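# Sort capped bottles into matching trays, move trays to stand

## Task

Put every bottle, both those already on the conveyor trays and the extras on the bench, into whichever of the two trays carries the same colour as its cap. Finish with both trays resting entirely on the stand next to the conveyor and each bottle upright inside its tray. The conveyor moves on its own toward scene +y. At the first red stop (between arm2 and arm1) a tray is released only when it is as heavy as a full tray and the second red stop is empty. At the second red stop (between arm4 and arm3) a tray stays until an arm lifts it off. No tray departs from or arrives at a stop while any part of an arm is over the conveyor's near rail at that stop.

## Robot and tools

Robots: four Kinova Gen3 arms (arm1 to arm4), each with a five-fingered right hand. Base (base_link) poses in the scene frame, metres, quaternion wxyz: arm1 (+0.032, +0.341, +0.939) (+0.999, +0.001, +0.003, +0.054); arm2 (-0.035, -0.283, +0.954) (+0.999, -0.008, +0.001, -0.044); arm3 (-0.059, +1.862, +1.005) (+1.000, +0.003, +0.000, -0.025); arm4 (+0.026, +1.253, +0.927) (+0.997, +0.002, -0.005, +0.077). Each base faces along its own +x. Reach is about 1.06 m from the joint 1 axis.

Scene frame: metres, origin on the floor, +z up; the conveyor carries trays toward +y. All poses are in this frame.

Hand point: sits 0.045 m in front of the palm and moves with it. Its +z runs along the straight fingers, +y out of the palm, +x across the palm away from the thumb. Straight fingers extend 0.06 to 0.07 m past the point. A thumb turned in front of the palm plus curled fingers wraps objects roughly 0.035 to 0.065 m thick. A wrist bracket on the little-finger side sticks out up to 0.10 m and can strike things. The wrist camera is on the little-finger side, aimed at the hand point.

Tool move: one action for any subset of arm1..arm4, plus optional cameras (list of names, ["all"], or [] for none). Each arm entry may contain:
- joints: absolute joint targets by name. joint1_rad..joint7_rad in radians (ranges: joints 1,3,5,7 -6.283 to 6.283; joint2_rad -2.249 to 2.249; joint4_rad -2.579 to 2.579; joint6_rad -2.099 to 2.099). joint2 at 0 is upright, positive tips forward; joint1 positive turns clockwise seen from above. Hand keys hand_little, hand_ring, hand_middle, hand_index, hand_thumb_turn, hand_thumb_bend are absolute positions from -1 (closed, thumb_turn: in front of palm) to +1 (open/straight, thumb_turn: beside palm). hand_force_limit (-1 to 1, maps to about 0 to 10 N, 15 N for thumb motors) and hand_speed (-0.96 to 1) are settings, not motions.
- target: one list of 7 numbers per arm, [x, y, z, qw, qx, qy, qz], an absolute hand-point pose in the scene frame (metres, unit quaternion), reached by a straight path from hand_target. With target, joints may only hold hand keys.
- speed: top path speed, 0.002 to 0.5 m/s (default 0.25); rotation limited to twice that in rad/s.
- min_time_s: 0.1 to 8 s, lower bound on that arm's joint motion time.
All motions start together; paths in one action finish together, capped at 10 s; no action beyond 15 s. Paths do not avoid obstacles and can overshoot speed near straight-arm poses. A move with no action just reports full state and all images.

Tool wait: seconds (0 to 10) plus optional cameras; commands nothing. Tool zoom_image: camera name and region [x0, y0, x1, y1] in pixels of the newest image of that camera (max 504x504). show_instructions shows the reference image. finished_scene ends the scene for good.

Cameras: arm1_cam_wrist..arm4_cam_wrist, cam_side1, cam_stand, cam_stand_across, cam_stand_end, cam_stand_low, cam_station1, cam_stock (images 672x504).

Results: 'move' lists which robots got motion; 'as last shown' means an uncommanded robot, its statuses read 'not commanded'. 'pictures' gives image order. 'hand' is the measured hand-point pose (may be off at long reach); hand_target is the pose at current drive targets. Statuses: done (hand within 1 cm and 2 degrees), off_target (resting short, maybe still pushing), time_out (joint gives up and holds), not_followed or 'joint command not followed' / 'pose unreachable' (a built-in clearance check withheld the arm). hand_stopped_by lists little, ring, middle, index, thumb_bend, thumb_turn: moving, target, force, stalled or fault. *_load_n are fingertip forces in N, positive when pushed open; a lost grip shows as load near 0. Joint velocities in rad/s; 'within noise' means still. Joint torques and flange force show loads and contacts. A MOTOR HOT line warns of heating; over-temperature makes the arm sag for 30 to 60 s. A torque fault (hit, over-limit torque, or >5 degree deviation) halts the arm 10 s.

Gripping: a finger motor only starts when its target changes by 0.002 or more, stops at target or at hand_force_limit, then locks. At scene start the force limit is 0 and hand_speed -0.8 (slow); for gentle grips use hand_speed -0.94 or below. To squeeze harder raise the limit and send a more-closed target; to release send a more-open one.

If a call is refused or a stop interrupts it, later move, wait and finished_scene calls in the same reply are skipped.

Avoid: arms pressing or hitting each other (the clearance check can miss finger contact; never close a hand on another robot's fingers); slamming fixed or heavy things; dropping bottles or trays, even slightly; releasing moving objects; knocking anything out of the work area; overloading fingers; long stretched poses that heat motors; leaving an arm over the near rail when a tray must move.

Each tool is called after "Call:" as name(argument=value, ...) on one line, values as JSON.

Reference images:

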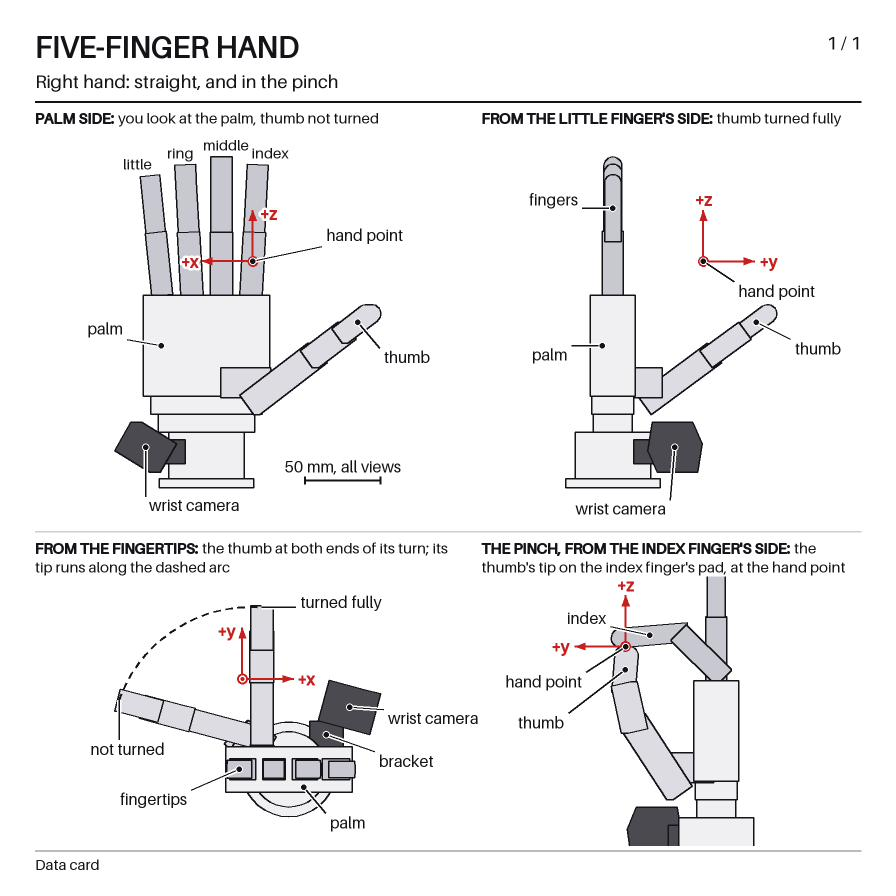

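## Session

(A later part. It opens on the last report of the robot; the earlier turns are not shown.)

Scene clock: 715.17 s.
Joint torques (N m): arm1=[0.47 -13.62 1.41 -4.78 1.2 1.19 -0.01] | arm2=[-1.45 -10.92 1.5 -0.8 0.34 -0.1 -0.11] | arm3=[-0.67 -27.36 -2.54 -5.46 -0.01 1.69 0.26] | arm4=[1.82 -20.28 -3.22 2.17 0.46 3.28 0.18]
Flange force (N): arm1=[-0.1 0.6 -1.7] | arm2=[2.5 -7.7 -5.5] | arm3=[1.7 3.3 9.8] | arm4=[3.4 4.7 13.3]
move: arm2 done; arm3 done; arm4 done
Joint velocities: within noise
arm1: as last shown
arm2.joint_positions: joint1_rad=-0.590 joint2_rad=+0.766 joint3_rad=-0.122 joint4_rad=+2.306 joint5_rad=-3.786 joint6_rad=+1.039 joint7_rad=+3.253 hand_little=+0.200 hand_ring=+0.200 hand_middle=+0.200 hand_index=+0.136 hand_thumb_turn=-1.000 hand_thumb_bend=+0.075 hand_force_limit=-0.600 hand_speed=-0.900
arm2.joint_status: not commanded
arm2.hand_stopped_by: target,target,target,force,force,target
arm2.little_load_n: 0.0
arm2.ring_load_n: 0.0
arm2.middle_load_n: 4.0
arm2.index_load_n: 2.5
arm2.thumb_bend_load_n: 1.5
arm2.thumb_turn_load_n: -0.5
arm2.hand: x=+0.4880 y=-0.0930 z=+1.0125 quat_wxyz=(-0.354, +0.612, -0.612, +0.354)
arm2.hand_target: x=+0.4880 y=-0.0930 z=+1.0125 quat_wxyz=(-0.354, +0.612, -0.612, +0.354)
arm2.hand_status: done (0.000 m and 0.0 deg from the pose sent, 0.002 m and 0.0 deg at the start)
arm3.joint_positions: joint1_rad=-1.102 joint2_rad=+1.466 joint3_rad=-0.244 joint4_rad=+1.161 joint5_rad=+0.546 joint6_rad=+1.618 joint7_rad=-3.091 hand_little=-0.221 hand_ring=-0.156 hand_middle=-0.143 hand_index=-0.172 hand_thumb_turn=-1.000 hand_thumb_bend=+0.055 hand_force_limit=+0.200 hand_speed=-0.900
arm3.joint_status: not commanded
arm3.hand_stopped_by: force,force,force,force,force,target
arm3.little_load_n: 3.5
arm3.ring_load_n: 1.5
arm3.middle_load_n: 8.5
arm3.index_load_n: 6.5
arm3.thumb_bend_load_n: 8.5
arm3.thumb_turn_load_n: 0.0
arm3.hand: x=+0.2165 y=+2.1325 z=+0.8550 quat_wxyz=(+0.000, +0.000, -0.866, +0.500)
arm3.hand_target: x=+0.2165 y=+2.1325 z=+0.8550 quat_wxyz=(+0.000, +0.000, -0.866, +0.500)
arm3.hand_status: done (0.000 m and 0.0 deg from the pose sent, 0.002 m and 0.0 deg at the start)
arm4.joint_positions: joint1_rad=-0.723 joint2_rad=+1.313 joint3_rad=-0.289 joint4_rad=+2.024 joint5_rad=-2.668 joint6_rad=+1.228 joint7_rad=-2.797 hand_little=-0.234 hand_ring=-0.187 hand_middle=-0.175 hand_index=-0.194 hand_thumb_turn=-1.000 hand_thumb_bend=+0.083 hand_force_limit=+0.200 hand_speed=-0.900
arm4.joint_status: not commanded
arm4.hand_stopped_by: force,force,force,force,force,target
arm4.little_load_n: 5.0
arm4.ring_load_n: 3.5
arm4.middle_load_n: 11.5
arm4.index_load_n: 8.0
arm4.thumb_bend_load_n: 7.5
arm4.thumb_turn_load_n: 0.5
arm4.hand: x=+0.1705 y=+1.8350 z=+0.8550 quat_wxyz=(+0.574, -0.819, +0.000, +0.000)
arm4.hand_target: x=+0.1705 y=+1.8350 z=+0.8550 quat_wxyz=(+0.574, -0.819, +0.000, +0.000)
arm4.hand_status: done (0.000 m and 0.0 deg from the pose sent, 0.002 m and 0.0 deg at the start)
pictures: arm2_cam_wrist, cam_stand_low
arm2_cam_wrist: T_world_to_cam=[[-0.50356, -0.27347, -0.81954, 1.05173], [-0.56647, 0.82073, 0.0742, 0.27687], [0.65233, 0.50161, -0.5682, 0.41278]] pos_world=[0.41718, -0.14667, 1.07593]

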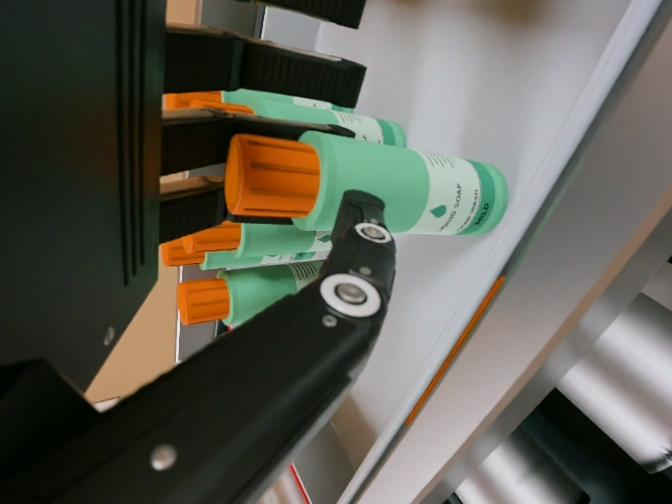

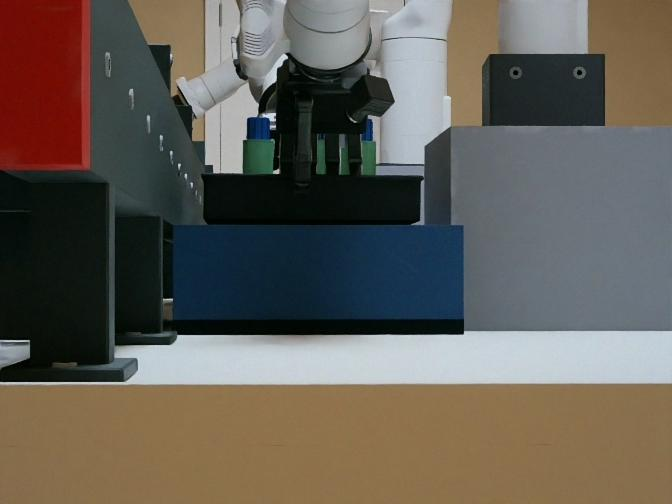

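Call:
move(arm2={"target": [0.488, -0.093, 1.015, 0.3536, -0.6124, 0.6124, -0.3536], "speed": 0.01}, arm3={"target": [0.2165, 2.1325, 0.8525, 0, 0, 0.866, -0.5], "speed": 0.01}, arm4={"target": [0.1705, 1.835, 0.8525, 0.5736, -0.8192, 0, 0], "speed": 0.01})

Call:
move(arm2={"joints": {"hand_thumb_bend": 0.3, "hand_speed": -0.9}}, arm3={"target": [0.2165, 2.1325, 0.851, 0, 0, 0.866, -0.5], "speed": 0.01}, arm4={"target": [0.1705, 1.835, 0.851, 0.5736, -0.8192, 0, 0], "speed": 0.01}, cameras=["cam_stand_low", "arm2_cam_wrist", "cam_station1"])

Call:
zoom_image(camera="cam_stand_low", region=[180, 120, 480, 260])

Scene clock: 722.20 s.
Joint torques (N m): arm1=[0.51 -13.7 1.37 -4.83 1.14 1.18 0.01] | arm2=[-1.72 -16.64 1.81 -2.88 0.68 2.24 -0.25] | arm3=[-0.67 -27.38 -2.54 -5.44 0 1.7 0.25] | arm4=[1.74 -20.27 -3.17 2.17 0.55 3.25 0.2]
Flange force (N): arm1=[0.0 0.8 -1.5] | arm2=[2.7 1.5 1.3] | arm3=[1.7 3.3 9.8] | arm4=[3.2 4.6 13.2]
move: arm2 done; arm3 done; arm4 done
Joint velocities: within noise
arm1: as last shown
arm2.joint_positions: joint1_rad=-0.591 joint2_rad=+0.758 joint3_rad=-0.122 joint4_rad=+2.306 joint5_rad=-3.788 joint6_rad=+1.032 joint7_rad=+3.257 hand_little=+0.200 hand_ring=+0.200 hand_middle=+0.200 hand_index=+0.136 hand_thumb_turn=-1.000 hand_thumb_bend=+0.075 hand_force_limit=-0.600 hand_speed=-0.900
arm2.joint_status: not commanded
arm2.hand_stopped_by: target,target,target,force,force,target
arm2.little_load_n: 0.0
arm2.ring_load_n: 0.0
arm2.middle_load_n: 2.5
arm2.index_load_n: 1.5
arm2.thumb_bend_load_n: 3.0
arm2.thumb_turn_load_n: 0.0
arm2.hand: x=+0.4880 y=-0.0930 z=+1.0150 quat_wxyz=(-0.354, +0.612, -0.612, +0.354)
arm2.hand_target: x=+0.4880 y=-0.0930 z=+1.0150 quat_wxyz=(-0.354, +0.612, -0.612, +0.354)
arm2.hand_status: done (0.000 m and 0.0 deg from the pose sent, 0.002 m and 0.0 deg at the start)
arm3.joint_positions: joint1_rad=-1.103 joint2_rad=+1.472 joint3_rad=-0.244 joint4_rad=+1.156 joint5_rad=+0.546 joint6_rad=+1.617 joint7_rad=-3.091 hand_little=-0.221 hand_ring=-0.156 hand_middle=-0.143 hand_index=-0.172 hand_thumb_turn=-1.000 hand_thumb_bend=+0.055 hand_force_limit=+0.200 hand_speed=-0.900
arm3.joint_status: not commanded
arm3.hand_stopped_by: force,force,force,force,force,target
arm3.little_load_n: 3.5
arm3.ring_load_n: 1.5
arm3.middle_load_n: 8.5
arm3.index_load_n: 6.5
arm3.thumb_bend_load_n: 8.5
arm3.thumb_turn_load_n: 0.0
arm3.hand: x=+0.2165 y=+2.1325 z=+0.8525 quat_wxyz=(+0.000, +0.000, -0.866, +0.500)
arm3.hand_target: x=+0.2165 y=+2.1325 z=+0.8525 quat_wxyz=(+0.000, +0.000, -0.866, +0.500)
arm3.hand_status: done (0.000 m and 0.0 deg from the pose sent, 0.003 m and 0.0 deg at the start)
arm4.joint_positions: joint1_rad=-0.723 joint2_rad=+1.319 joint3_rad=-0.288 joint4_rad=+2.020 joint5_rad=-2.667 joint6_rad=+1.230 joint7_rad=-2.796 hand_little=-0.234 hand_ring=-0.187 hand_middle=-0.175 hand_index=-0.194 hand_thumb_turn=-1.000 hand_thumb_bend=+0.083 hand_force_limit=+0.200 hand_speed=-0.900
arm4.joint_status: not commanded
arm4.hand_stopped_by: force,force,force,force,force,target
arm4.little_load_n: 4.5
arm4.ring_load_n: 3.0
arm4.middle_load_n: 11.5
arm4.index_load_n: 8.5
arm4.thumb_bend_load_n: 7.5
arm4.thumb_turn_load_n: 1.0
arm4.hand: x=+0.1705 y=+1.8350 z=+0.8525 quat_wxyz=(+0.574, -0.819, +0.000, +0.000)
arm4.hand_target: x=+0.1705 y=+1.8350 z=+0.8525 quat_wxyz=(+0.574, -0.819, +0.000, +0.000)
arm4.hand_status: done (0.000 m and 0.0 deg from the pose sent, 0.003 m and 0.0 deg at the start)
pictures: none

Scene clock: 724.23 s.
Joint torques (N m): arm1=[0.49 -13.62 1.39 -4.81 1.24 1.2 0.02] | arm2=[-1.79 -16.17 1.76 -2.68 0.63 2.08 -0.24] | arm3=[-0.28 -27.15 -2 -5.13 0.12 2 0.03] | arm4=[0.97 -18.08 -2.69 2.29 0.37 2.24 0.28]
Flange force (N): arm1=[0.0 0.7 -1.7] | arm2=[2.9 0.6 1.0] | arm3=[1.9 3.9 9.0] | arm4=[3.8 0.8 9.5]
move: arm2 done; arm3 done; arm4 done
Joint velocities: within noise
arm1: as last shown
arm2.joint_positions: joint1_rad=-0.591 joint2_rad=+0.758 joint3_rad=-0.122 joint4_rad=+2.306 joint5_rad=-3.788 joint6_rad=+1.032 joint7_rad=+3.257 hand_little=+0.200 hand_ring=+0.200 hand_middle=+0.200 hand_index=+0.136 hand_thumb_turn=-1.000 hand_thumb_bend=+0.300 hand_force_limit=-0.600 hand_speed=-0.900
arm2.joint_status: all done
arm2.hand_stopped_by: target,target,target,force,target,target
arm2.little_load_n: 0.0
arm2.ring_load_n: 0.0
arm2.middle_load_n: 0.0
arm2.index_load_n: 0.0
arm2.thumb_bend_load_n: 0.0
arm2.thumb_turn_load_n: 0.0
arm2.hand: x=+0.4880 y=-0.0930 z=+1.0150 quat_wxyz=(-0.354, +0.612, -0.612, +0.354)
arm2.hand_target: x=+0.4880 y=-0.0930 z=+1.0150 quat_wxyz=(-0.354, +0.612, -0.612, +0.354)
arm2.hand_status: not commanded
arm3.joint_positions: joint1_rad=-1.103 joint2_rad=+1.475 joint3_rad=-0.244 joint4_rad=+1.153 joint5_rad=+0.547 joint6_rad=+1.616 joint7_rad=-3.091 hand_little=-0.221 hand_ring=-0.156 hand_middle=-0.143 hand_index=-0.172 hand_thumb_turn=-1.000 hand_thumb_bend=+0.055 hand_force_limit=+0.200 hand_speed=-0.900
arm3.joint_status: not commanded
arm3.hand_stopped_by: force,force,force,force,force,target
arm3.little_load_n: 3.0
arm3.ring_load_n: 1.0
arm3.middle_load_n: 8.0
arm3.index_load_n: 6.0
arm3.thumb_bend_load_n: 9.5
arm3.thumb_turn_load_n: 0.5
arm3.hand: x=+0.2165 y=+2.1325 z=+0.8510 quat_wxyz=(+0.000, +0.000, -0.866, +0.500)
arm3.hand_target: x=+0.2165 y=+2.1325 z=+0.8510 quat_wxyz=(+0.000, +0.000, -0.866, +0.500)
arm3.hand_status: done (0.000 m and 0.0 deg from the pose sent, 0.002 m and 0.0 deg at the start)
arm4.joint_positions: joint1_rad=-0.723 joint2_rad=+1.323 joint3_rad=-0.288 joint4_rad=+2.018 joint5_rad=-2.666 joint6_rad=+1.231 joint7_rad=-2.795 hand_little=-0.234 hand_ring=-0.187 hand_middle=-0.175 hand_index=-0.194 hand_thumb_turn=-1.000 hand_thumb_bend=+0.083 hand_force_limit=+0.200 hand_speed=-0.900
arm4.joint_status: not commanded
arm4.hand_stopped_by: force,force,force,force,force,target
arm4.little_load_n: 5.0
arm4.ring_load_n: 3.0
arm4.middle_load_n: 11.0
arm4.index_load_n: 7.0
arm4.thumb_bend_load_n: 7.0
arm4.thumb_turn_load_n: 0.5
arm4.hand: x=+0.1705 y=+1.8350 z=+0.8510 quat_wxyz=(+0.574, -0.819, +0.000, +0.000)
arm4.hand_target: x=+0.1705 y=+1.8350 z=+0.8510 quat_wxyz=(+0.574, -0.819, +0.000, +0.000)
arm4.hand_status: done (0.000 m and 0.0 deg from the pose sent, 0.002 m and 0.0 deg at the start)
pictures: arm2_cam_wrist, cam_stand_low, cam_station1
arm2_cam_wrist: T_world_to_cam=[[-0.5035, -0.27343, -0.81959, 1.0539], [-0.56648, 0.82073, 0.0742, 0.27668], [0.65237, 0.50164, -0.56813, 0.41417]] pos_world=[0.41718, -0.14667, 1.07853]

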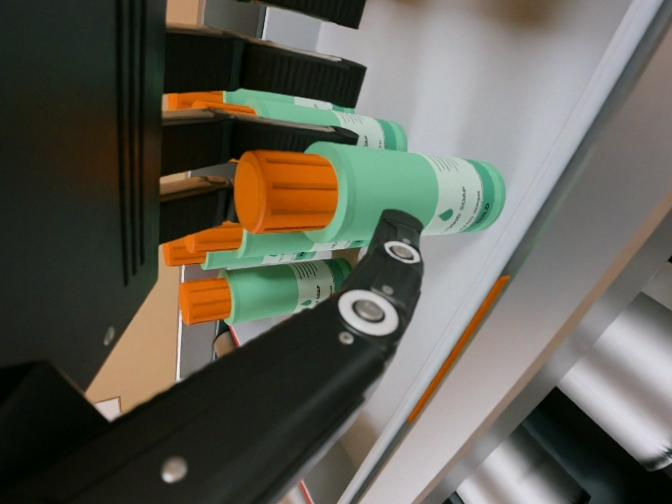

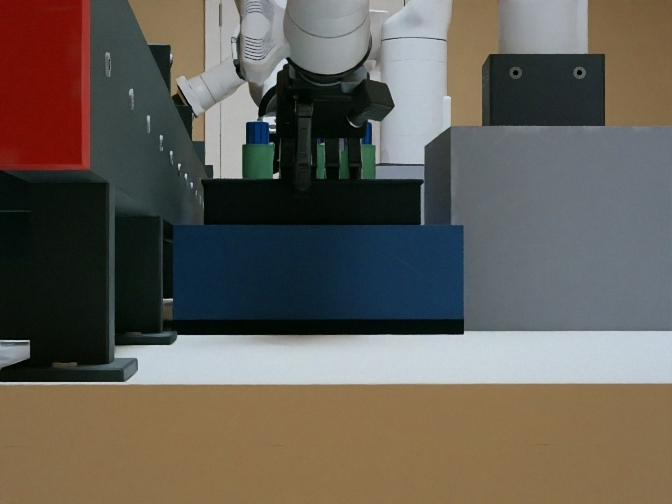

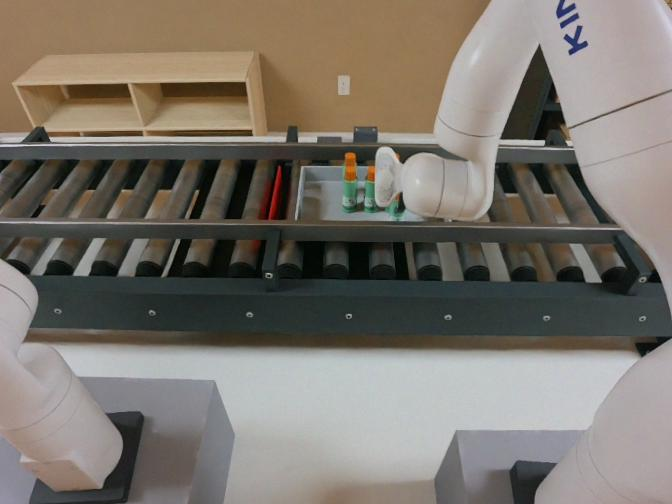

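Scaled by 1.680 from the camera's image (finer frame: 960x720).

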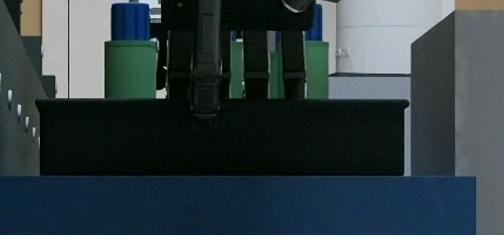

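Call:
move(arm2={"joints": {"hand_thumb_bend": 0.45, "hand_index": 0.25, "hand_middle": 0.25, "hand_speed": -0.6}}, arm3={"target": [0.2165, 2.1325, 0.850, 0, 0, 0.866, -0.5], "speed": 0.01}, arm4={"target": [0.1705, 1.835, 0.8505, 0.5736, -0.8192, 0, 0], "speed": 0.01})

Call:
move(arm2={"target": [0.4905, -0.093, 1.03, 0.3536, -0.6124, 0.6124, -0.3536], "speed": 0.02}, arm3={"joints": {"hand_index": 0.0, "hand_middle": 0.0, "hand_ring": 0.0, "hand_little": 0.0, "hand_thumb_bend": 0.2}}, arm4={"joints": {"hand_index": 0.0, "hand_middle": 0.0, "hand_ring": 0.0, "hand_little": 0.0, "hand_thumb_bend": 0.2}}, cameras=["cam_stand_low", "arm2_cam_wrist", "arm3_cam_wrist", "arm4_cam_wrist", "cam_stand"])

Call:
zoom_image(camera="cam_stand_low", region=[180, 120, 480, 260])

Scene clock: 736.63 s.
Joint torques (N m): arm1=[0.41 -13.73 1.33 -4.81 1.19 1.2 -0.02] | arm2=[-1.75 -16.24 1.8 -2.76 0.66 2.04 -0.25] | arm3=[-0.02 -26.6 -1.78 -4.55 0.08 2.28 0.06] | arm4=[0.66 -15.48 -1.88 1.94 -0.11 1.1 0.36]
Flange force (N): arm1=[-0.2 0.7 -1.3] | arm2=[2.8 1.0 0.8] | arm3=[1.7 4.5 7.9] | arm4=[3.3 -4.1 4.3]
move: arm2 done; arm3 done; arm4 done
Joint velocities: within noise
arm1.joint_positions: joint1_rad=-1.600 joint2_rad=+0.500 joint3_rad=+0.000 joint4_rad=+1.960 joint5_rad=+1.091 joint6_rad=+1.187 joint7_rad=+3.506 hand_little=+0.210 hand_ring=+0.210 hand_middle=+0.210 hand_index=+0.200 hand_thumb_turn=-1.000 hand_thumb_bend=+0.500 hand_force_limit=-0.600 hand_speed=+0.000
arm1.joint_status: not commanded
arm1.hand_stopped_by: target,target,target,target,target,target
arm1.little_load_n: 0.0
arm1.ring_load_n: 0.0
arm1.middle_load_n: 0.0
arm1.index_load_n: 0.0
arm1.thumb_bend_load_n: 0.0
arm1.thumb_turn_load_n: 0.0
arm1.hand: x=+0.2433 y=+0.7965 z=+1.1308 quat_wxyz=(+0.388, -0.505, +0.727, -0.257)
arm1.hand_target: x=+0.2433 y=+0.7965 z=+1.1308 quat_wxyz=(+0.388, -0.505, +0.727, -0.257)
arm1.hand_status: not commanded
arm2.joint_positions: joint1_rad=-0.591 joint2_rad=+0.758 joint3_rad=-0.122 joint4_rad=+2.306 joint5_rad=-3.788 joint6_rad=+1.032 joint7_rad=+3.257 hand_little=+0.200 hand_ring=+0.200 hand_middle=+0.250 hand_index=+0.250 hand_thumb_turn=-1.000 hand_thumb_bend=+0.450 hand_force_limit=-0.600 hand_speed=-0.600
arm2.joint_status: all done
arm2.hand_stopped_by: target,target,target,target,target,target
arm2.little_load_n: 0.0
arm2.ring_load_n: 0.0
arm2.middle_load_n: 0.0
arm2.index_load_n: 0.0
arm2.thumb_bend_load_n: 0.0
arm2.thumb_turn_load_n: 0.0
arm2.hand: x=+0.4880 y=-0.0930 z=+1.0150 quat_wxyz=(-0.354, +0.612, -0.612, +0.354)
arm2.hand_target: x=+0.4880 y=-0.0930 z=+1.0150 quat_wxyz=(-0.354, +0.612, -0.612, +0.354)
arm2.hand_status: not commanded
arm3.joint_positions: joint1_rad=-1.103 joint2_rad=+1.478 joint3_rad=-0.243 joint4_rad=+1.151 joint5_rad=+0.547 joint6_rad=+1.616 joint7_rad=-3.091 hand_little=-0.221 hand_ring=-0.156 hand_middle=-0.143 hand_index=-0.172 hand_thumb_turn=-1.000 hand_thumb_bend=+0.055 hand_force_limit=+0.200 hand_speed=-0.900
arm3.joint_status: not commanded
arm3.hand_stopped_by: force,force,force,force,force,target
arm3.little_load_n: 2.5
arm3.ring_load_n: 1.0
arm3.middle_load_n: 8.0
arm3.index_load_n: 6.0
arm3.thumb_bend_load_n: 10.0
arm3.thumb_turn_load_n: 0.5
arm3.hand: x=+0.2165 y=+2.1325 z=+0.8500 quat_wxyz=(+0.000, +0.000, -0.866, +0.500)
arm3.hand_target: x=+0.2165 y=+2.1325 z=+0.8500 quat_wxyz=(+0.000, +0.000, -0.866, +0.500)
arm3.hand_status: done (0.000 m and 0.0 deg from the pose sent, 0.001 m and 0.0 deg at the start)
arm4.joint_positions: joint1_rad=-0.723 joint2_rad=+1.324 joint3_rad=-0.288 joint4_rad=+2.017 joint5_rad=-2.665 joint6_rad=+1.231 joint7_rad=-2.795 hand_little=-0.234 hand_ring=-0.187 hand_middle=-0.175 hand_index=-0.194 hand_thumb_turn=-1.000 hand_thumb_bend=+0.083 hand_force_limit=+0.200 hand_speed=-0.900
arm4.joint_status: not commanded
arm4.hand_stopped_by: force,force,force,force,force,target
arm4.little_load_n: 4.5
arm4.ring_load_n: 2.5
arm4.middle_load_n: 10.0
arm4.index_load_n: 7.0
arm4.thumb_bend_load_n: 6.5
arm4.thumb_turn_load_n: 0.0
arm4.hand: x=+0.1705 y=+1.8350 z=+0.8505 quat_wxyz=(+0.574, -0.819, +0.000, +0.000)
arm4.hand_target: x=+0.1705 y=+1.8350 z=+0.8505 quat_wxyz=(+0.574, -0.819, +0.000, +0.000)
arm4.hand_status: done (0.000 m and 0.0 deg from the pose sent, 0.001 m and 0.0 deg at the start)
pictures: none

Scene clock: 738.13 s.
Joint torques (N m): arm1=[0.51 -13.67 1.38 -4.8 1.15 1.17 -0.01] | arm2=[-1.75 -15.93 1.81 -3.14 0.73 2.04 -0.24] | arm3=[1.43 -21.94 -0.73 -2.67 0.22 1.87 0.22] | arm4=[-0.08 -18.5 -3.84 0.4 0.56 2.65 0.21]
Flange force (N): arm1=[-0.1 0.7 -1.6] | arm2=[2.8 0.8 0.9] | arm3=[2.4 1.1 -0.3] | arm4=[3.8 0.8 3.4]
move: arm2 done; arm3 done; arm4 done
Joint velocities: within noise
arm1: as last shown
arm1.ring_load_n: 0.5
arm2.joint_positions: joint1_rad=-0.590 joint2_rad=+0.710 joint3_rad=-0.116 joint4_rad=+2.300 joint5_rad=-3.804 joint6_rad=+0.985 joint7_rad=+3.288 hand_little=+0.200 hand_ring=+0.200 hand_middle=+0.250 hand_index=+0.250 hand_thumb_turn=-1.000 hand_thumb_bend=+0.450 hand_force_limit=-0.600 hand_speed=-0.600
arm2.joint_status: not commanded
arm2.hand_stopped_by: target,target,target,target,target,target
arm2.little_load_n: 0.0
arm2.ring_load_n: 0.0
arm2.middle_load_n: 0.0
arm2.index_load_n: 0.0
arm2.thumb_bend_load_n: 0.5
arm2.thumb_turn_load_n: 0.0
arm2.hand: x=+0.4905 y=-0.0930 z=+1.0300 quat_wxyz=(-0.354, +0.612, -0.612, +0.354)
arm2.hand_target: x=+0.4905 y=-0.0930 z=+1.0300 quat_wxyz=(-0.354, +0.612, -0.612, +0.354)
arm2.hand_status: done (0.000 m and 0.0 deg from the pose sent, 0.015 m and 0.0 deg at the start)
arm3.joint_positions: joint1_rad=-1.103 joint2_rad=+1.478 joint3_rad=-0.243 joint4_rad=+1.151 joint5_rad=+0.547 joint6_rad=+1.616 joint7_rad=-3.091 hand_little=+0.000 hand_ring=+0.000 hand_middle=+0.000 hand_index=+0.000 hand_thumb_turn=-1.000 hand_thumb_bend=+0.200 hand_force_limit=+0.200 hand_speed=-0.900
arm3.joint_status: all done
arm3.hand_stopped_by: target,target,target,target,target,target
arm3.little_load_n: 0.0
arm3.ring_load_n: 0.0
arm3.middle_load_n: 0.0
arm3.index_load_n: 0.0
arm3.thumb_bend_load_n: 0.0
arm3.thumb_turn_load_n: 0.0
arm3.hand: x=+0.2165 y=+2.1325 z=+0.8500 quat_wxyz=(+0.000, +0.000, -0.866, +0.500)
arm3.hand_target: x=+0.2165 y=+2.1325 z=+0.8500 quat_wxyz=(+0.000, +0.000, -0.866, +0.500)
arm3.hand_status: not commanded
arm4.joint_positions: joint1_rad=-0.723 joint2_rad=+1.324 joint3_rad=-0.288 joint4_rad=+2.017 joint5_rad=-2.665 joint6_rad=+1.231 joint7_rad=-2.795 hand_little=+0.000 hand_ring=+0.000 hand_middle=+0.000 hand_index=+0.000 hand_thumb_turn=-1.000 hand_thumb_bend=+0.200 hand_force_limit=+0.200 hand_speed=-0.900
arm4.joint_status: all done
arm4.hand_stopped_by: target,target,target,target,target,target
arm4.little_load_n: 0.0
arm4.ring_load_n: 0.0
arm4.middle_load_n: 0.0
arm4.index_load_n: 0.0
arm4.thumb_bend_load_n: 0.0
arm4.thumb_turn_load_n: 0.0
arm4.hand: x=+0.1705 y=+1.8350 z=+0.8505 quat_wxyz=(+0.574, -0.819, +0.000, +0.000)
arm4.hand_target: x=+0.1705 y=+1.8350 z=+0.8505 quat_wxyz=(+0.574, -0.819, +0.000, +0.000)
arm4.hand_status: not commanded
pictures: arm2_cam_wrist, arm3_cam_wrist, arm4_cam_wrist, cam_stand, cam_stand_low
arm2_cam_wrist: T_world_to_cam=[[-0.5035, -0.27343, -0.81959, 1.06743], [-0.56648, 0.82073, 0.0742, 0.27706], [0.65237, 0.50164, -0.56813, 0.42111]] pos_world=[0.41968, -0.14677, 1.09353]
arm3_cam_wrist: T_world_to_cam=[[-0.23021, 0.52573, -0.81891, -0.37511], [0.81276, 0.56667, 0.13532, -1.50689], [0.53519, -0.63442, -0.55775, 1.82489]] pos_world=[0.16172, 2.20886, 0.91456]
arm4_cam_wrist: T_world_to_cam=[[0.23668, -0.34336, -0.90889, 1.36214], [-0.82725, -0.56182, -0.00318, 1.17122], [-0.50954, 0.75264, -0.41702, -0.83179]] pos_world=[0.22267, 1.75175, 0.89489]

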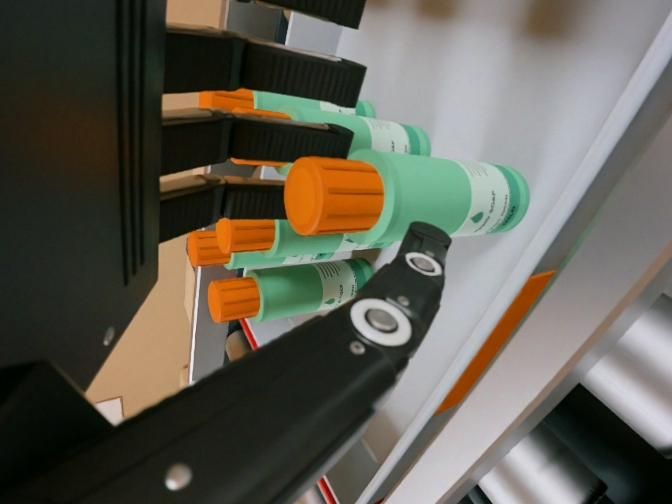

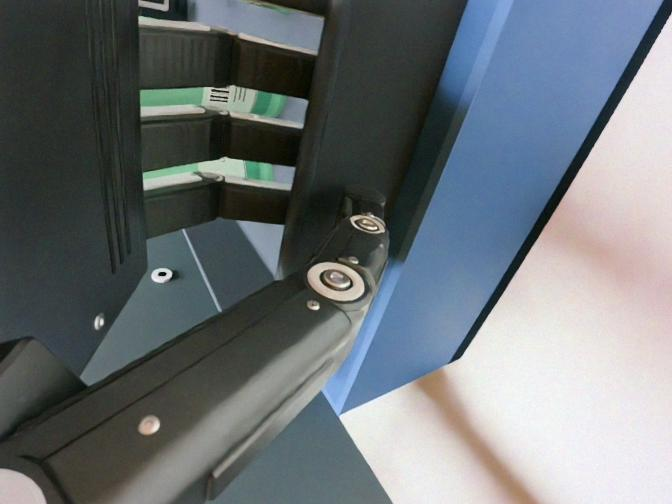

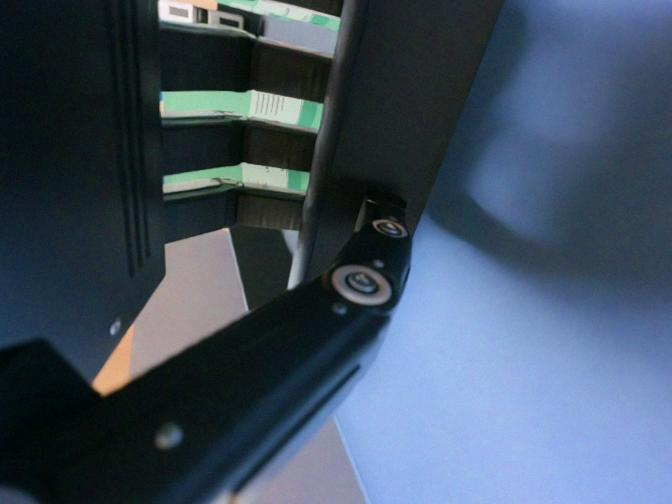

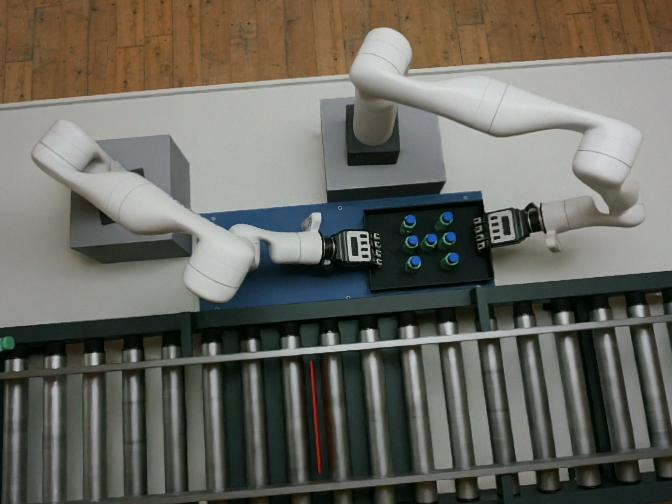

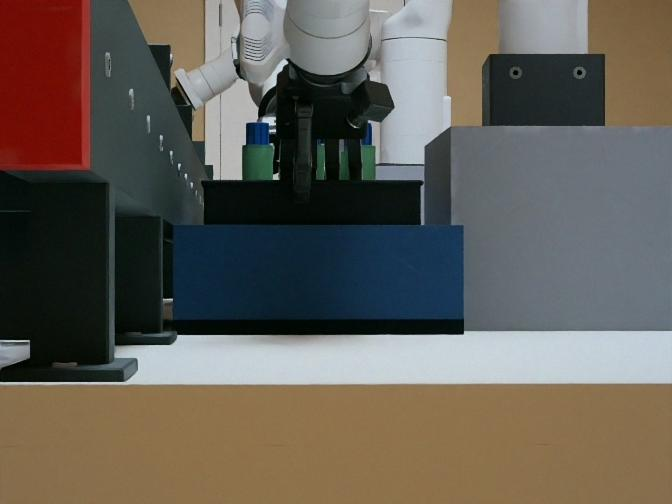

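Scaled by 1.680 from the camera's image (finer frame: 960x720).

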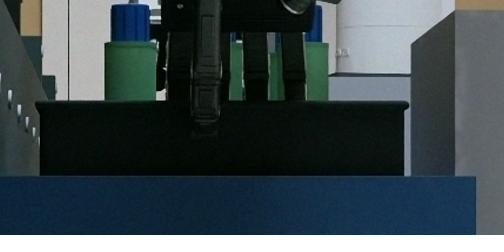

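Call:
move(arm2={"target": [0.4905, -0.093, 1.14, 0.3536, -0.6124, 0.6124, -0.3536], "speed": 0.08}, arm3={"target": [0.2165, 2.1345, 0.92, 0, 0, 0.866, -0.5], "speed": 0.03, "joints": {"hand_thumb_bend": 0.4, "hand_speed": -0.5}}, arm4={"target": [0.1705, 1.834, 0.92, 0.5736, -0.8192, 0, 0], "speed": 0.03, "joints": {"hand_thumb_bend": 0.4, "hand_speed": -0.5}})

Call:
move(arm2={"joints": {"joint1_rad": 0.4, "joint2_rad": 0.1}, "min_time_s": 4}, arm3={"target": [0.2165, 2.1345, 1.1, 0, 0, 0.866, -0.5], "speed": 0.1}, arm4={"target": [0.1705, 1.80, 1.2, 0.5736, -0.8192, 0, 0], "speed": 0.12}, cameras=["cam_stand", "cam_stand_low", "cam_stand_end", "cam_station1", "cam_stock", "arm1_cam_wrist"])

Call:
zoom_image(camera="cam_station1", region=[250, 120, 480, 270])

Call:
zoom_image(camera="cam_stand", region=[330, 160, 540, 320])

Scene clock: 770.67 s.
Joint torques (N m): arm1=[0.41 -13.67 1.38 -4.84 1.17 1.2 0.01] | arm2=[-1.72 -13.57 1.78 -6.13 0.97 1.82 -0.27] | arm3=[1.41 -21.79 -0.88 -2.97 0.24 1.82 0.24] | arm4=[-0.12 -17.92 -3.79 -0.38 0.5 2.65 0.2]
Flange force (N): arm1=[0.0 0.6 -1.4] | arm2=[3.0 1.6 2.0] | arm3=[2.3 1.5 -0.5] | arm4=[3.8 0.1 3.3]
move: arm2 done; arm3 done; arm4 done
Joint velocities: within noise
arm1: as last shown
arm1.ring_load_n: 0.0
arm1.thumb_bend_load_n: 0.5
arm2.joint_positions: joint1_rad=-0.643 joint2_rad=+0.384 joint3_rad=-0.038 joint4_rad=+2.238 joint5_rad=-4.039 joint6_rad=+0.666 joint7_rad=+3.599 hand_little=+0.200 hand_ring=+0.200 hand_middle=+0.250 hand_index=+0.250 hand_thumb_turn=-1.000 hand_thumb_bend=+0.450 hand_force_limit=-0.600 hand_speed=-0.600
arm2.joint_status: not commanded
arm2.hand_stopped_by: target,target,target,target,target,target
arm2.little_load_n: 0.0
arm2.ring_load_n: 0.0
arm2.middle_load_n: 0.0
arm2.index_load_n: 0.0
arm2.thumb_bend_load_n: 0.0
arm2.thumb_turn_load_n: 0.0
arm2.hand: x=+0.4905 y=-0.0930 z=+1.1400 quat_wxyz=(-0.354, +0.612, -0.612, +0.354)
arm2.hand_target: x=+0.4905 y=-0.0930 z=+1.1400 quat_wxyz=(-0.354, +0.612, -0.612, +0.354)
arm2.hand_status: done (0.000 m and 0.0 deg from the pose sent, 0.110 m and 0.0 deg at the start)
arm3.joint_positions: joint1_rad=-1.094 joint2_rad=+1.330 joint3_rad=-0.257 joint4_rad=+1.251 joint5_rad=+0.526 joint6_rad=+1.666 joint7_rad=-3.086 hand_little=+0.000 hand_ring=+0.000 hand_middle=+0.000 hand_index=+0.000 hand_thumb_turn=-1.000 hand_thumb_bend=+0.400 hand_force_limit=+0.200 hand_speed=-0.500
arm3.joint_status: all done
arm3.hand_stopped_by: target,target,target,target,target,target
arm3.little_load_n: 0.0
arm3.ring_load_n: 0.0
arm3.middle_load_n: 0.0
arm3.index_load_n: 0.0
arm3.thumb_bend_load_n: 0.0
arm3.thumb_turn_load_n: 0.0
arm3.hand: x=+0.2165 y=+2.1345 z=+0.9200 quat_wxyz=(+0.000, +0.000, -0.866, +0.500)
arm3.hand_target: x=+0.2165 y=+2.1345 z=+0.9200 quat_wxyz=(+0.000, +0.000, -0.866, +0.500)
arm3.hand_status: done (0.000 m and 0.0 deg from the pose sent, 0.070 m and 0.0 deg at the start)
arm4.joint_positions: joint1_rad=-0.712 joint2_rad=+1.140 joint3_rad=-0.315 joint4_rad=+2.114 joint5_rad=-2.701 joint6_rad=+1.158 joint7_rad=-2.834 hand_little=+0.000 hand_ring=+0.000 hand_middle=+0.000 hand_index=+0.000 hand_thumb_turn=-1.000 hand_thumb_bend=+0.400 hand_force_limit=+0.200 hand_speed=-0.500
arm4.joint_status: all done
arm4.hand_stopped_by: target,target,target,target,target,target
arm4.little_load_n: 0.0
arm4.ring_load_n: 0.0
arm4.middle_load_n: 0.0
arm4.index_load_n: 0.0
arm4.thumb_bend_load_n: 0.0
arm4.thumb_turn_load_n: 0.0
arm4.hand: x=+0.1705 y=+1.8340 z=+0.9200 quat_wxyz=(+0.574, -0.819, +0.000, +0.000)
arm4.hand_target: x=+0.1705 y=+1.8340 z=+0.9200 quat_wxyz=(+0.574, -0.819, +0.000, +0.000)
arm4.hand_status: done (0.000 m and 0.0 deg from the pose sent, 0.070 m and 0.0 deg at the start)
pictures: none

Scene clock: 775.07 s.
Joint torques (N m): arm1=[0.49 -13.66 1.37 -4.83 1.18 1.15 0.02] | arm2=[-1.78 -10.27 1.45 -8.29 1.29 1.9 -0.27] | arm3=[1.41 -20.59 -1.03 -4.49 0.39 1.84 0.2] | arm4=[-0.14 -11.58 -2.48 -6.4 -0.55 2.66 0.28]
Flange force (N): arm1=[0.1 0.7 -1.6] | arm2=[-0.1 -0.4 -0.3] | arm3=[2.4 1.6 -0.7] | arm4=[2.9 -3.3 0.6]
move: arm2 done; arm3 done; arm4 done
Joint velocities: within noise
arm1: as last shown
arm1.thumb_bend_load_n: 0.0
arm2.joint_positions: joint1_rad=+0.400 joint2_rad=+0.100 joint3_rad=-0.037 joint4_rad=+2.238 joint5_rad=-4.039 joint6_rad=+0.666 joint7_rad=+3.599 hand_little=+0.200 hand_ring=+0.200 hand_middle=+0.250 hand_index=+0.250 hand_thumb_turn=-1.000 hand_thumb_bend=+0.450 hand_force_limit=-0.600 hand_speed=-0.600
arm2.joint_status: all done
arm2.hand_stopped_by: target,target,target,target,target,target
arm2.little_load_n: 0.0
arm2.ring_load_n: 0.0
arm2.middle_load_n: 0.0
arm2.index_load_n: 0.0
arm2.thumb_bend_load_n: 0.0
arm2.thumb_turn_load_n: 0.0
arm2.hand: x=+0.3965 y=-0.6386 z=+1.3049 quat_wxyz=(-0.223, +0.171, -0.775, +0.566)
arm2.hand_target: x=+0.3964 y=-0.6386 z=+1.3049 quat_wxyz=(-0.223, +0.171, -0.775, +0.566)
arm2.hand_status: not commanded
arm3.joint_positions: joint1_rad=-1.077 joint2_rad=+0.991 joint3_rad=-0.285 joint4_rad=+1.344 joint5_rad=+0.476 joint6_rad=+1.894 joint7_rad=-3.005 hand_little=+0.000 hand_ring=+0.000 hand_middle=+0.000 hand_index=+0.000 hand_thumb_turn=-1.000 hand_thumb_bend=+0.400 hand_force_limit=+0.200 hand_speed=-0.500
arm3.joint_status: not commanded
arm3.hand_stopped_by: target,target,target,target,target,target
arm3.little_load_n: 0.0
arm3.ring_load_n: 0.0
arm3.middle_load_n: 0.0
arm3.index_load_n: 0.0
arm3.thumb_bend_load_n: 0.0
arm3.thumb_turn_load_n: 0.0
arm3.hand: x=+0.2165 y=+2.1345 z=+1.1000 quat_wxyz=(+0.000, +0.000, -0.866, +0.500)
arm3.hand_target: x=+0.2165 y=+2.1345 z=+1.1000 quat_wxyz=(+0.000, +0.000, -0.866, +0.500)
arm3.hand_status: done (0.000 m and 0.0 deg from the pose sent, 0.180 m and 0.0 deg at the start)
arm4.joint_positions: joint1_rad=-0.473 joint2_rad=+0.351 joint3_rad=-0.536 joint4_rad=+2.157 joint5_rad=-2.452 joint6_rad=+0.547 joint7_rad=-3.431 hand_little=+0.000 hand_ring=+0.000 hand_middle=+0.000 hand_index=+0.000 hand_thumb_turn=-1.000 hand_thumb_bend=+0.400 hand_force_limit=+0.200 hand_speed=-0.500
arm4.joint_status: not commanded
arm4.hand_stopped_by: target,target,target,target,target,target
arm4.little_load_n: 0.0
arm4.ring_load_n: 0.0
arm4.middle_load_n: 0.0
arm4.index_load_n: 0.0
arm4.thumb_bend_load_n: 0.0
arm4.thumb_turn_load_n: 0.0
arm4.hand: x=+0.1705 y=+1.8000 z=+1.2000 quat_wxyz=(+0.574, -0.819, +0.000, +0.000)
arm4.hand_target: x=+0.1705 y=+1.8000 z=+1.2000 quat_wxyz=(+0.574, -0.819, +0.000, +0.000)
arm4.hand_status: done (0.000 m and 0.0 deg from the pose sent, 0.282 m and 0.0 deg at the start)
pictures: arm1_cam_wrist, cam_stand, cam_stand_end, cam_stand_low, cam_station1, cam_stock
arm1_cam_wrist: T_world_to_cam=[[-0.59764, 0.07024, -0.79868, 0.98502], [-0.41332, 0.8266, 0.38197, -0.99186], [0.68702, 0.55839, -0.46498, 0.024]] pos_world=[0.16224, 0.73729, 1.17674]

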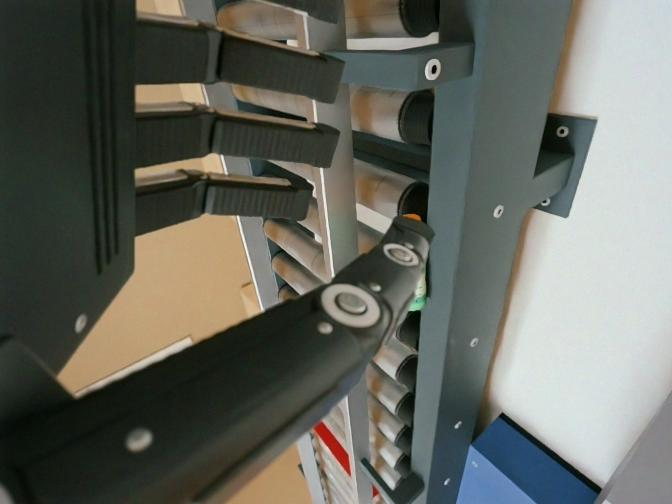

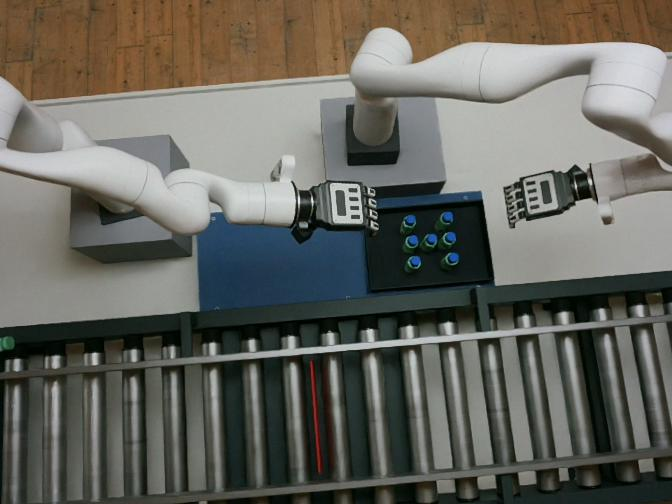

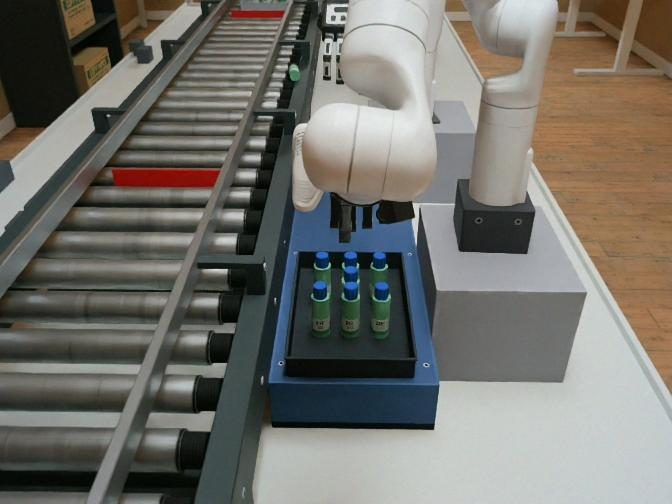

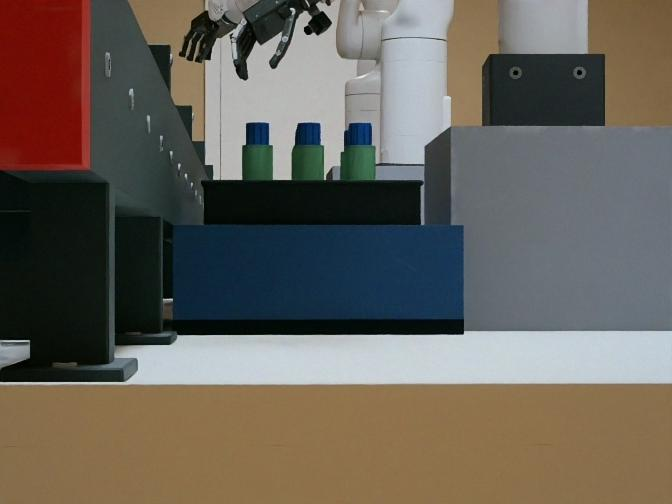

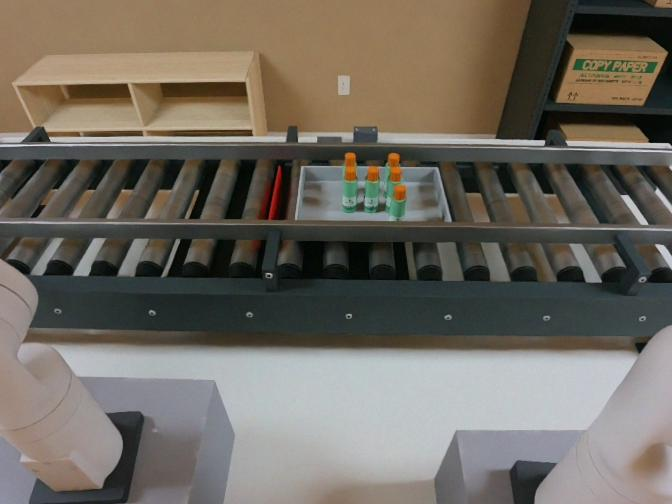

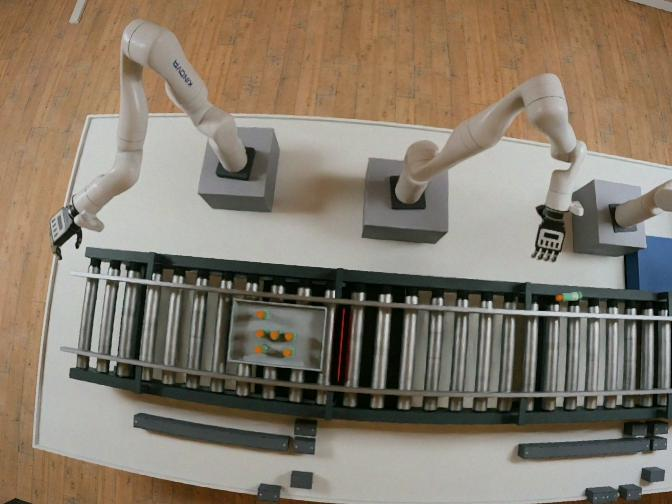

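Scaled by 2.191 from the camera's image (finer frame: 960x720).

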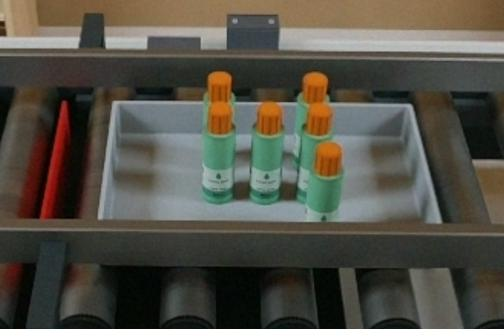

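Scaled by 2.400 from the camera's image (finer frame: 960x720).

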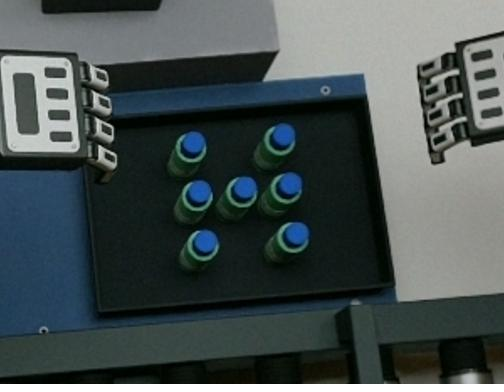

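Call:
move(arm1={"joints": {"joint1_rad": -2.2}, "min_time_s": 2}, arm4={"joints": {"joint1_rad": 1.497, "joint2_rad": 0.42, "joint3_rad": 0, "joint4_rad": 2.327, "joint5_rad": -1.623, "joint6_rad": 1.007, "joint7_rad": -3.477, "hand_index": 0.2, "hand_middle": 0.2, "hand_ring": 0.2, "hand_little": 0.2, "hand_thumb_bend": 0.5}, "min_time_s": 5}, cameras=["cam_stand", "arm4_cam_wrist", "arm1_cam_wrist", "cam_stock"])

Scene clock: 789.43 s.
Joint torques (N m): arm1=[0.65 -13.66 1.52 -4.74 1.19 1.21 0.03] | arm2=[-1.81 -10.33 1.45 -8.21 1.24 1.89 -0.26] | arm3=[1.42 -20.57 -1.01 -4.46 0.39 1.82 0.23] | arm4=[-0.36 -11.26 -1.57 -2.68 -0.99 2.43 0.23]
Flange force (N): arm1=[-0.1 0.8 -1.7] | arm2=[0.1 -0.2 0.2] | arm3=[2.5 1.7 -0.8] | arm4=[3.8 -2.0 -1.9]
move: arm1 done; arm4 done
Joint velocities: within noise
arm1.joint_positions: joint1_rad=-2.200 joint2_rad=+0.500 joint3_rad=+0.000 joint4_rad=+1.960 joint5_rad=+1.091 joint6_rad=+1.187 joint7_rad=+3.506 hand_little=+0.210 hand_ring=+0.210 hand_middle=+0.210 hand_index=+0.200 hand_thumb_turn=-1.000 hand_thumb_bend=+0.500 hand_force_limit=-0.600 hand_speed=+0.000
arm1.joint_status: all done
arm1.hand_stopped_by: target,target,target,target,target,target
arm1.little_load_n: 0.0
arm1.ring_load_n: 0.0
arm1.middle_load_n: 0.0
arm1.index_load_n: 0.0
arm1.thumb_bend_load_n: 0.0
arm1.thumb_turn_load_n: 0.0
arm1.hand: x=-0.0505 y=+0.8357 z=+1.1328 quat_wxyz=(+0.448, -0.696, +0.545, -0.130)
arm1.hand_target: x=-0.0505 y=+0.8357 z=+1.1328 quat_wxyz=(+0.448, -0.696, +0.545, -0.130)
arm1.hand_status: not commanded
arm2, arm3: as last shown
arm2.hand: x=+0.3964 y=-0.6386 z=+1.3049 quat_wxyz=(-0.223, +0.171, -0.775, +0.566)
arm4.joint_positions: joint1_rad=+1.497 joint2_rad=+0.420 joint3_rad=+0.000 joint4_rad=+2.327 joint5_rad=-1.623 joint6_rad=+1.007 joint7_rad=-3.477 hand_little=+0.200 hand_ring=+0.200 hand_middle=+0.200 hand_index=+0.200 hand_thumb_turn=-1.000 hand_thumb_bend=+0.500 hand_force_limit=+0.200 hand_speed=-0.500
arm4.joint_status: all done
arm4.hand_stopped_by: target,target,target,target,target,target
arm4.little_load_n: 0.0
arm4.ring_load_n: 0.0
arm4.middle_load_n: 0.0
arm4.index_load_n: 0.0
arm4.thumb_bend_load_n: 0.0
arm4.thumb_turn_load_n: 0.0
arm4.hand: x=+0.3205 y=+0.9714 z=+1.0975 quat_wxyz=(+0.334, -0.623, +0.588, -0.393)
arm4.hand_target: x=+0.3205 y=+0.9714 z=+1.0975 quat_wxyz=(+0.334, -0.623, +0.588, -0.393)
arm4.hand_status: not commanded
pictures: arm1_cam_wrist, arm4_cam_wrist, cam_stand, cam_stock
arm1_cam_wrist: T_world_to_cam=[[-0.53308, -0.27626, -0.79969, 1.10225], [-0.80777, 0.44734, 0.38393, -0.85171], [0.25167, 0.85063, -0.46163, -0.0652]] pos_world=[-0.08399, 0.74097, 1.17835]
arm4_cam_wrist: T_world_to_cam=[[-0.46784, -0.31733, -0.82488, 1.36287], [-0.55564, 0.83141, -0.0047, -0.62784], [0.68731, 0.45614, -0.56529, 0.06482]] pos_world=[0.24421, 0.9249, 1.1579]

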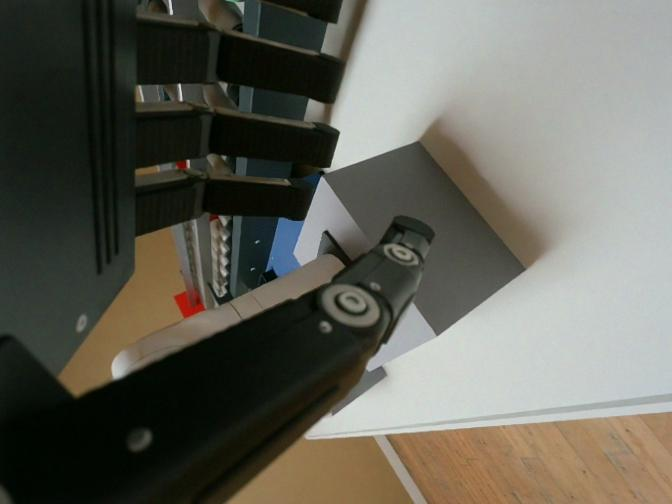

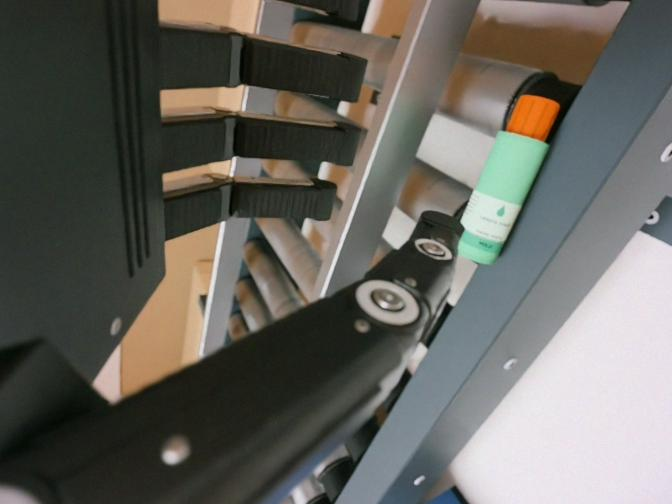

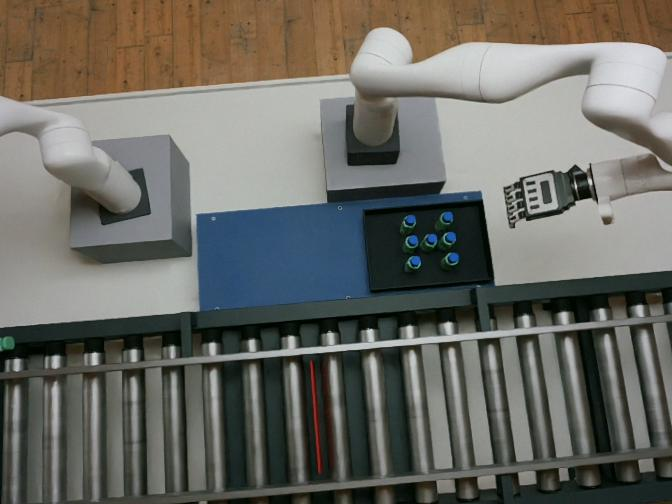

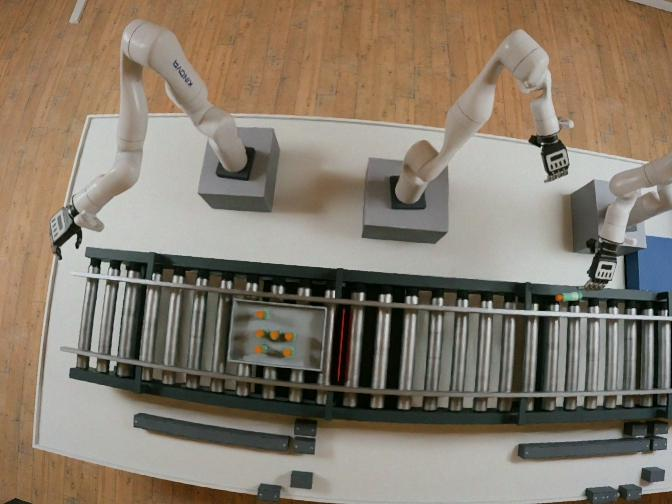

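Call:
zoom_image(camera="arm4_cam_wrist", region=[380, 30, 672, 330])

Call:
zoom_image(camera="cam_stock", region=[520, 270, 620, 330])

Scaled by 1.680 from the camera's image (finer frame: 960x720).

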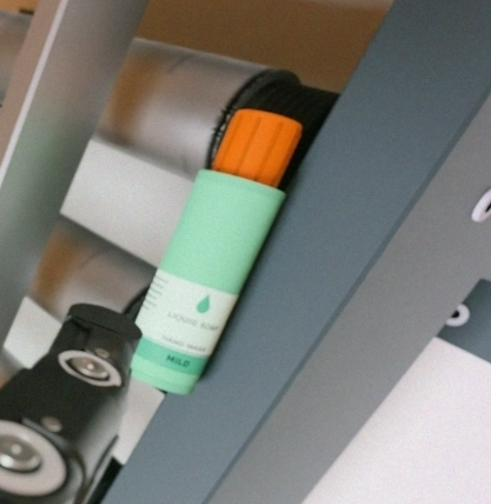

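Scaled by 5.040 from the camera's image (finer frame: 960x720).

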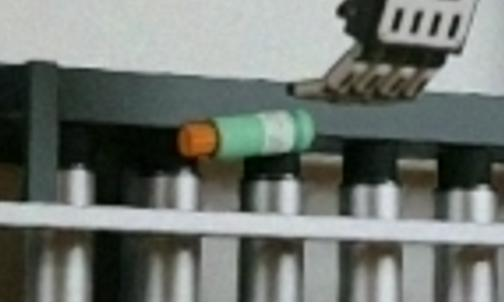

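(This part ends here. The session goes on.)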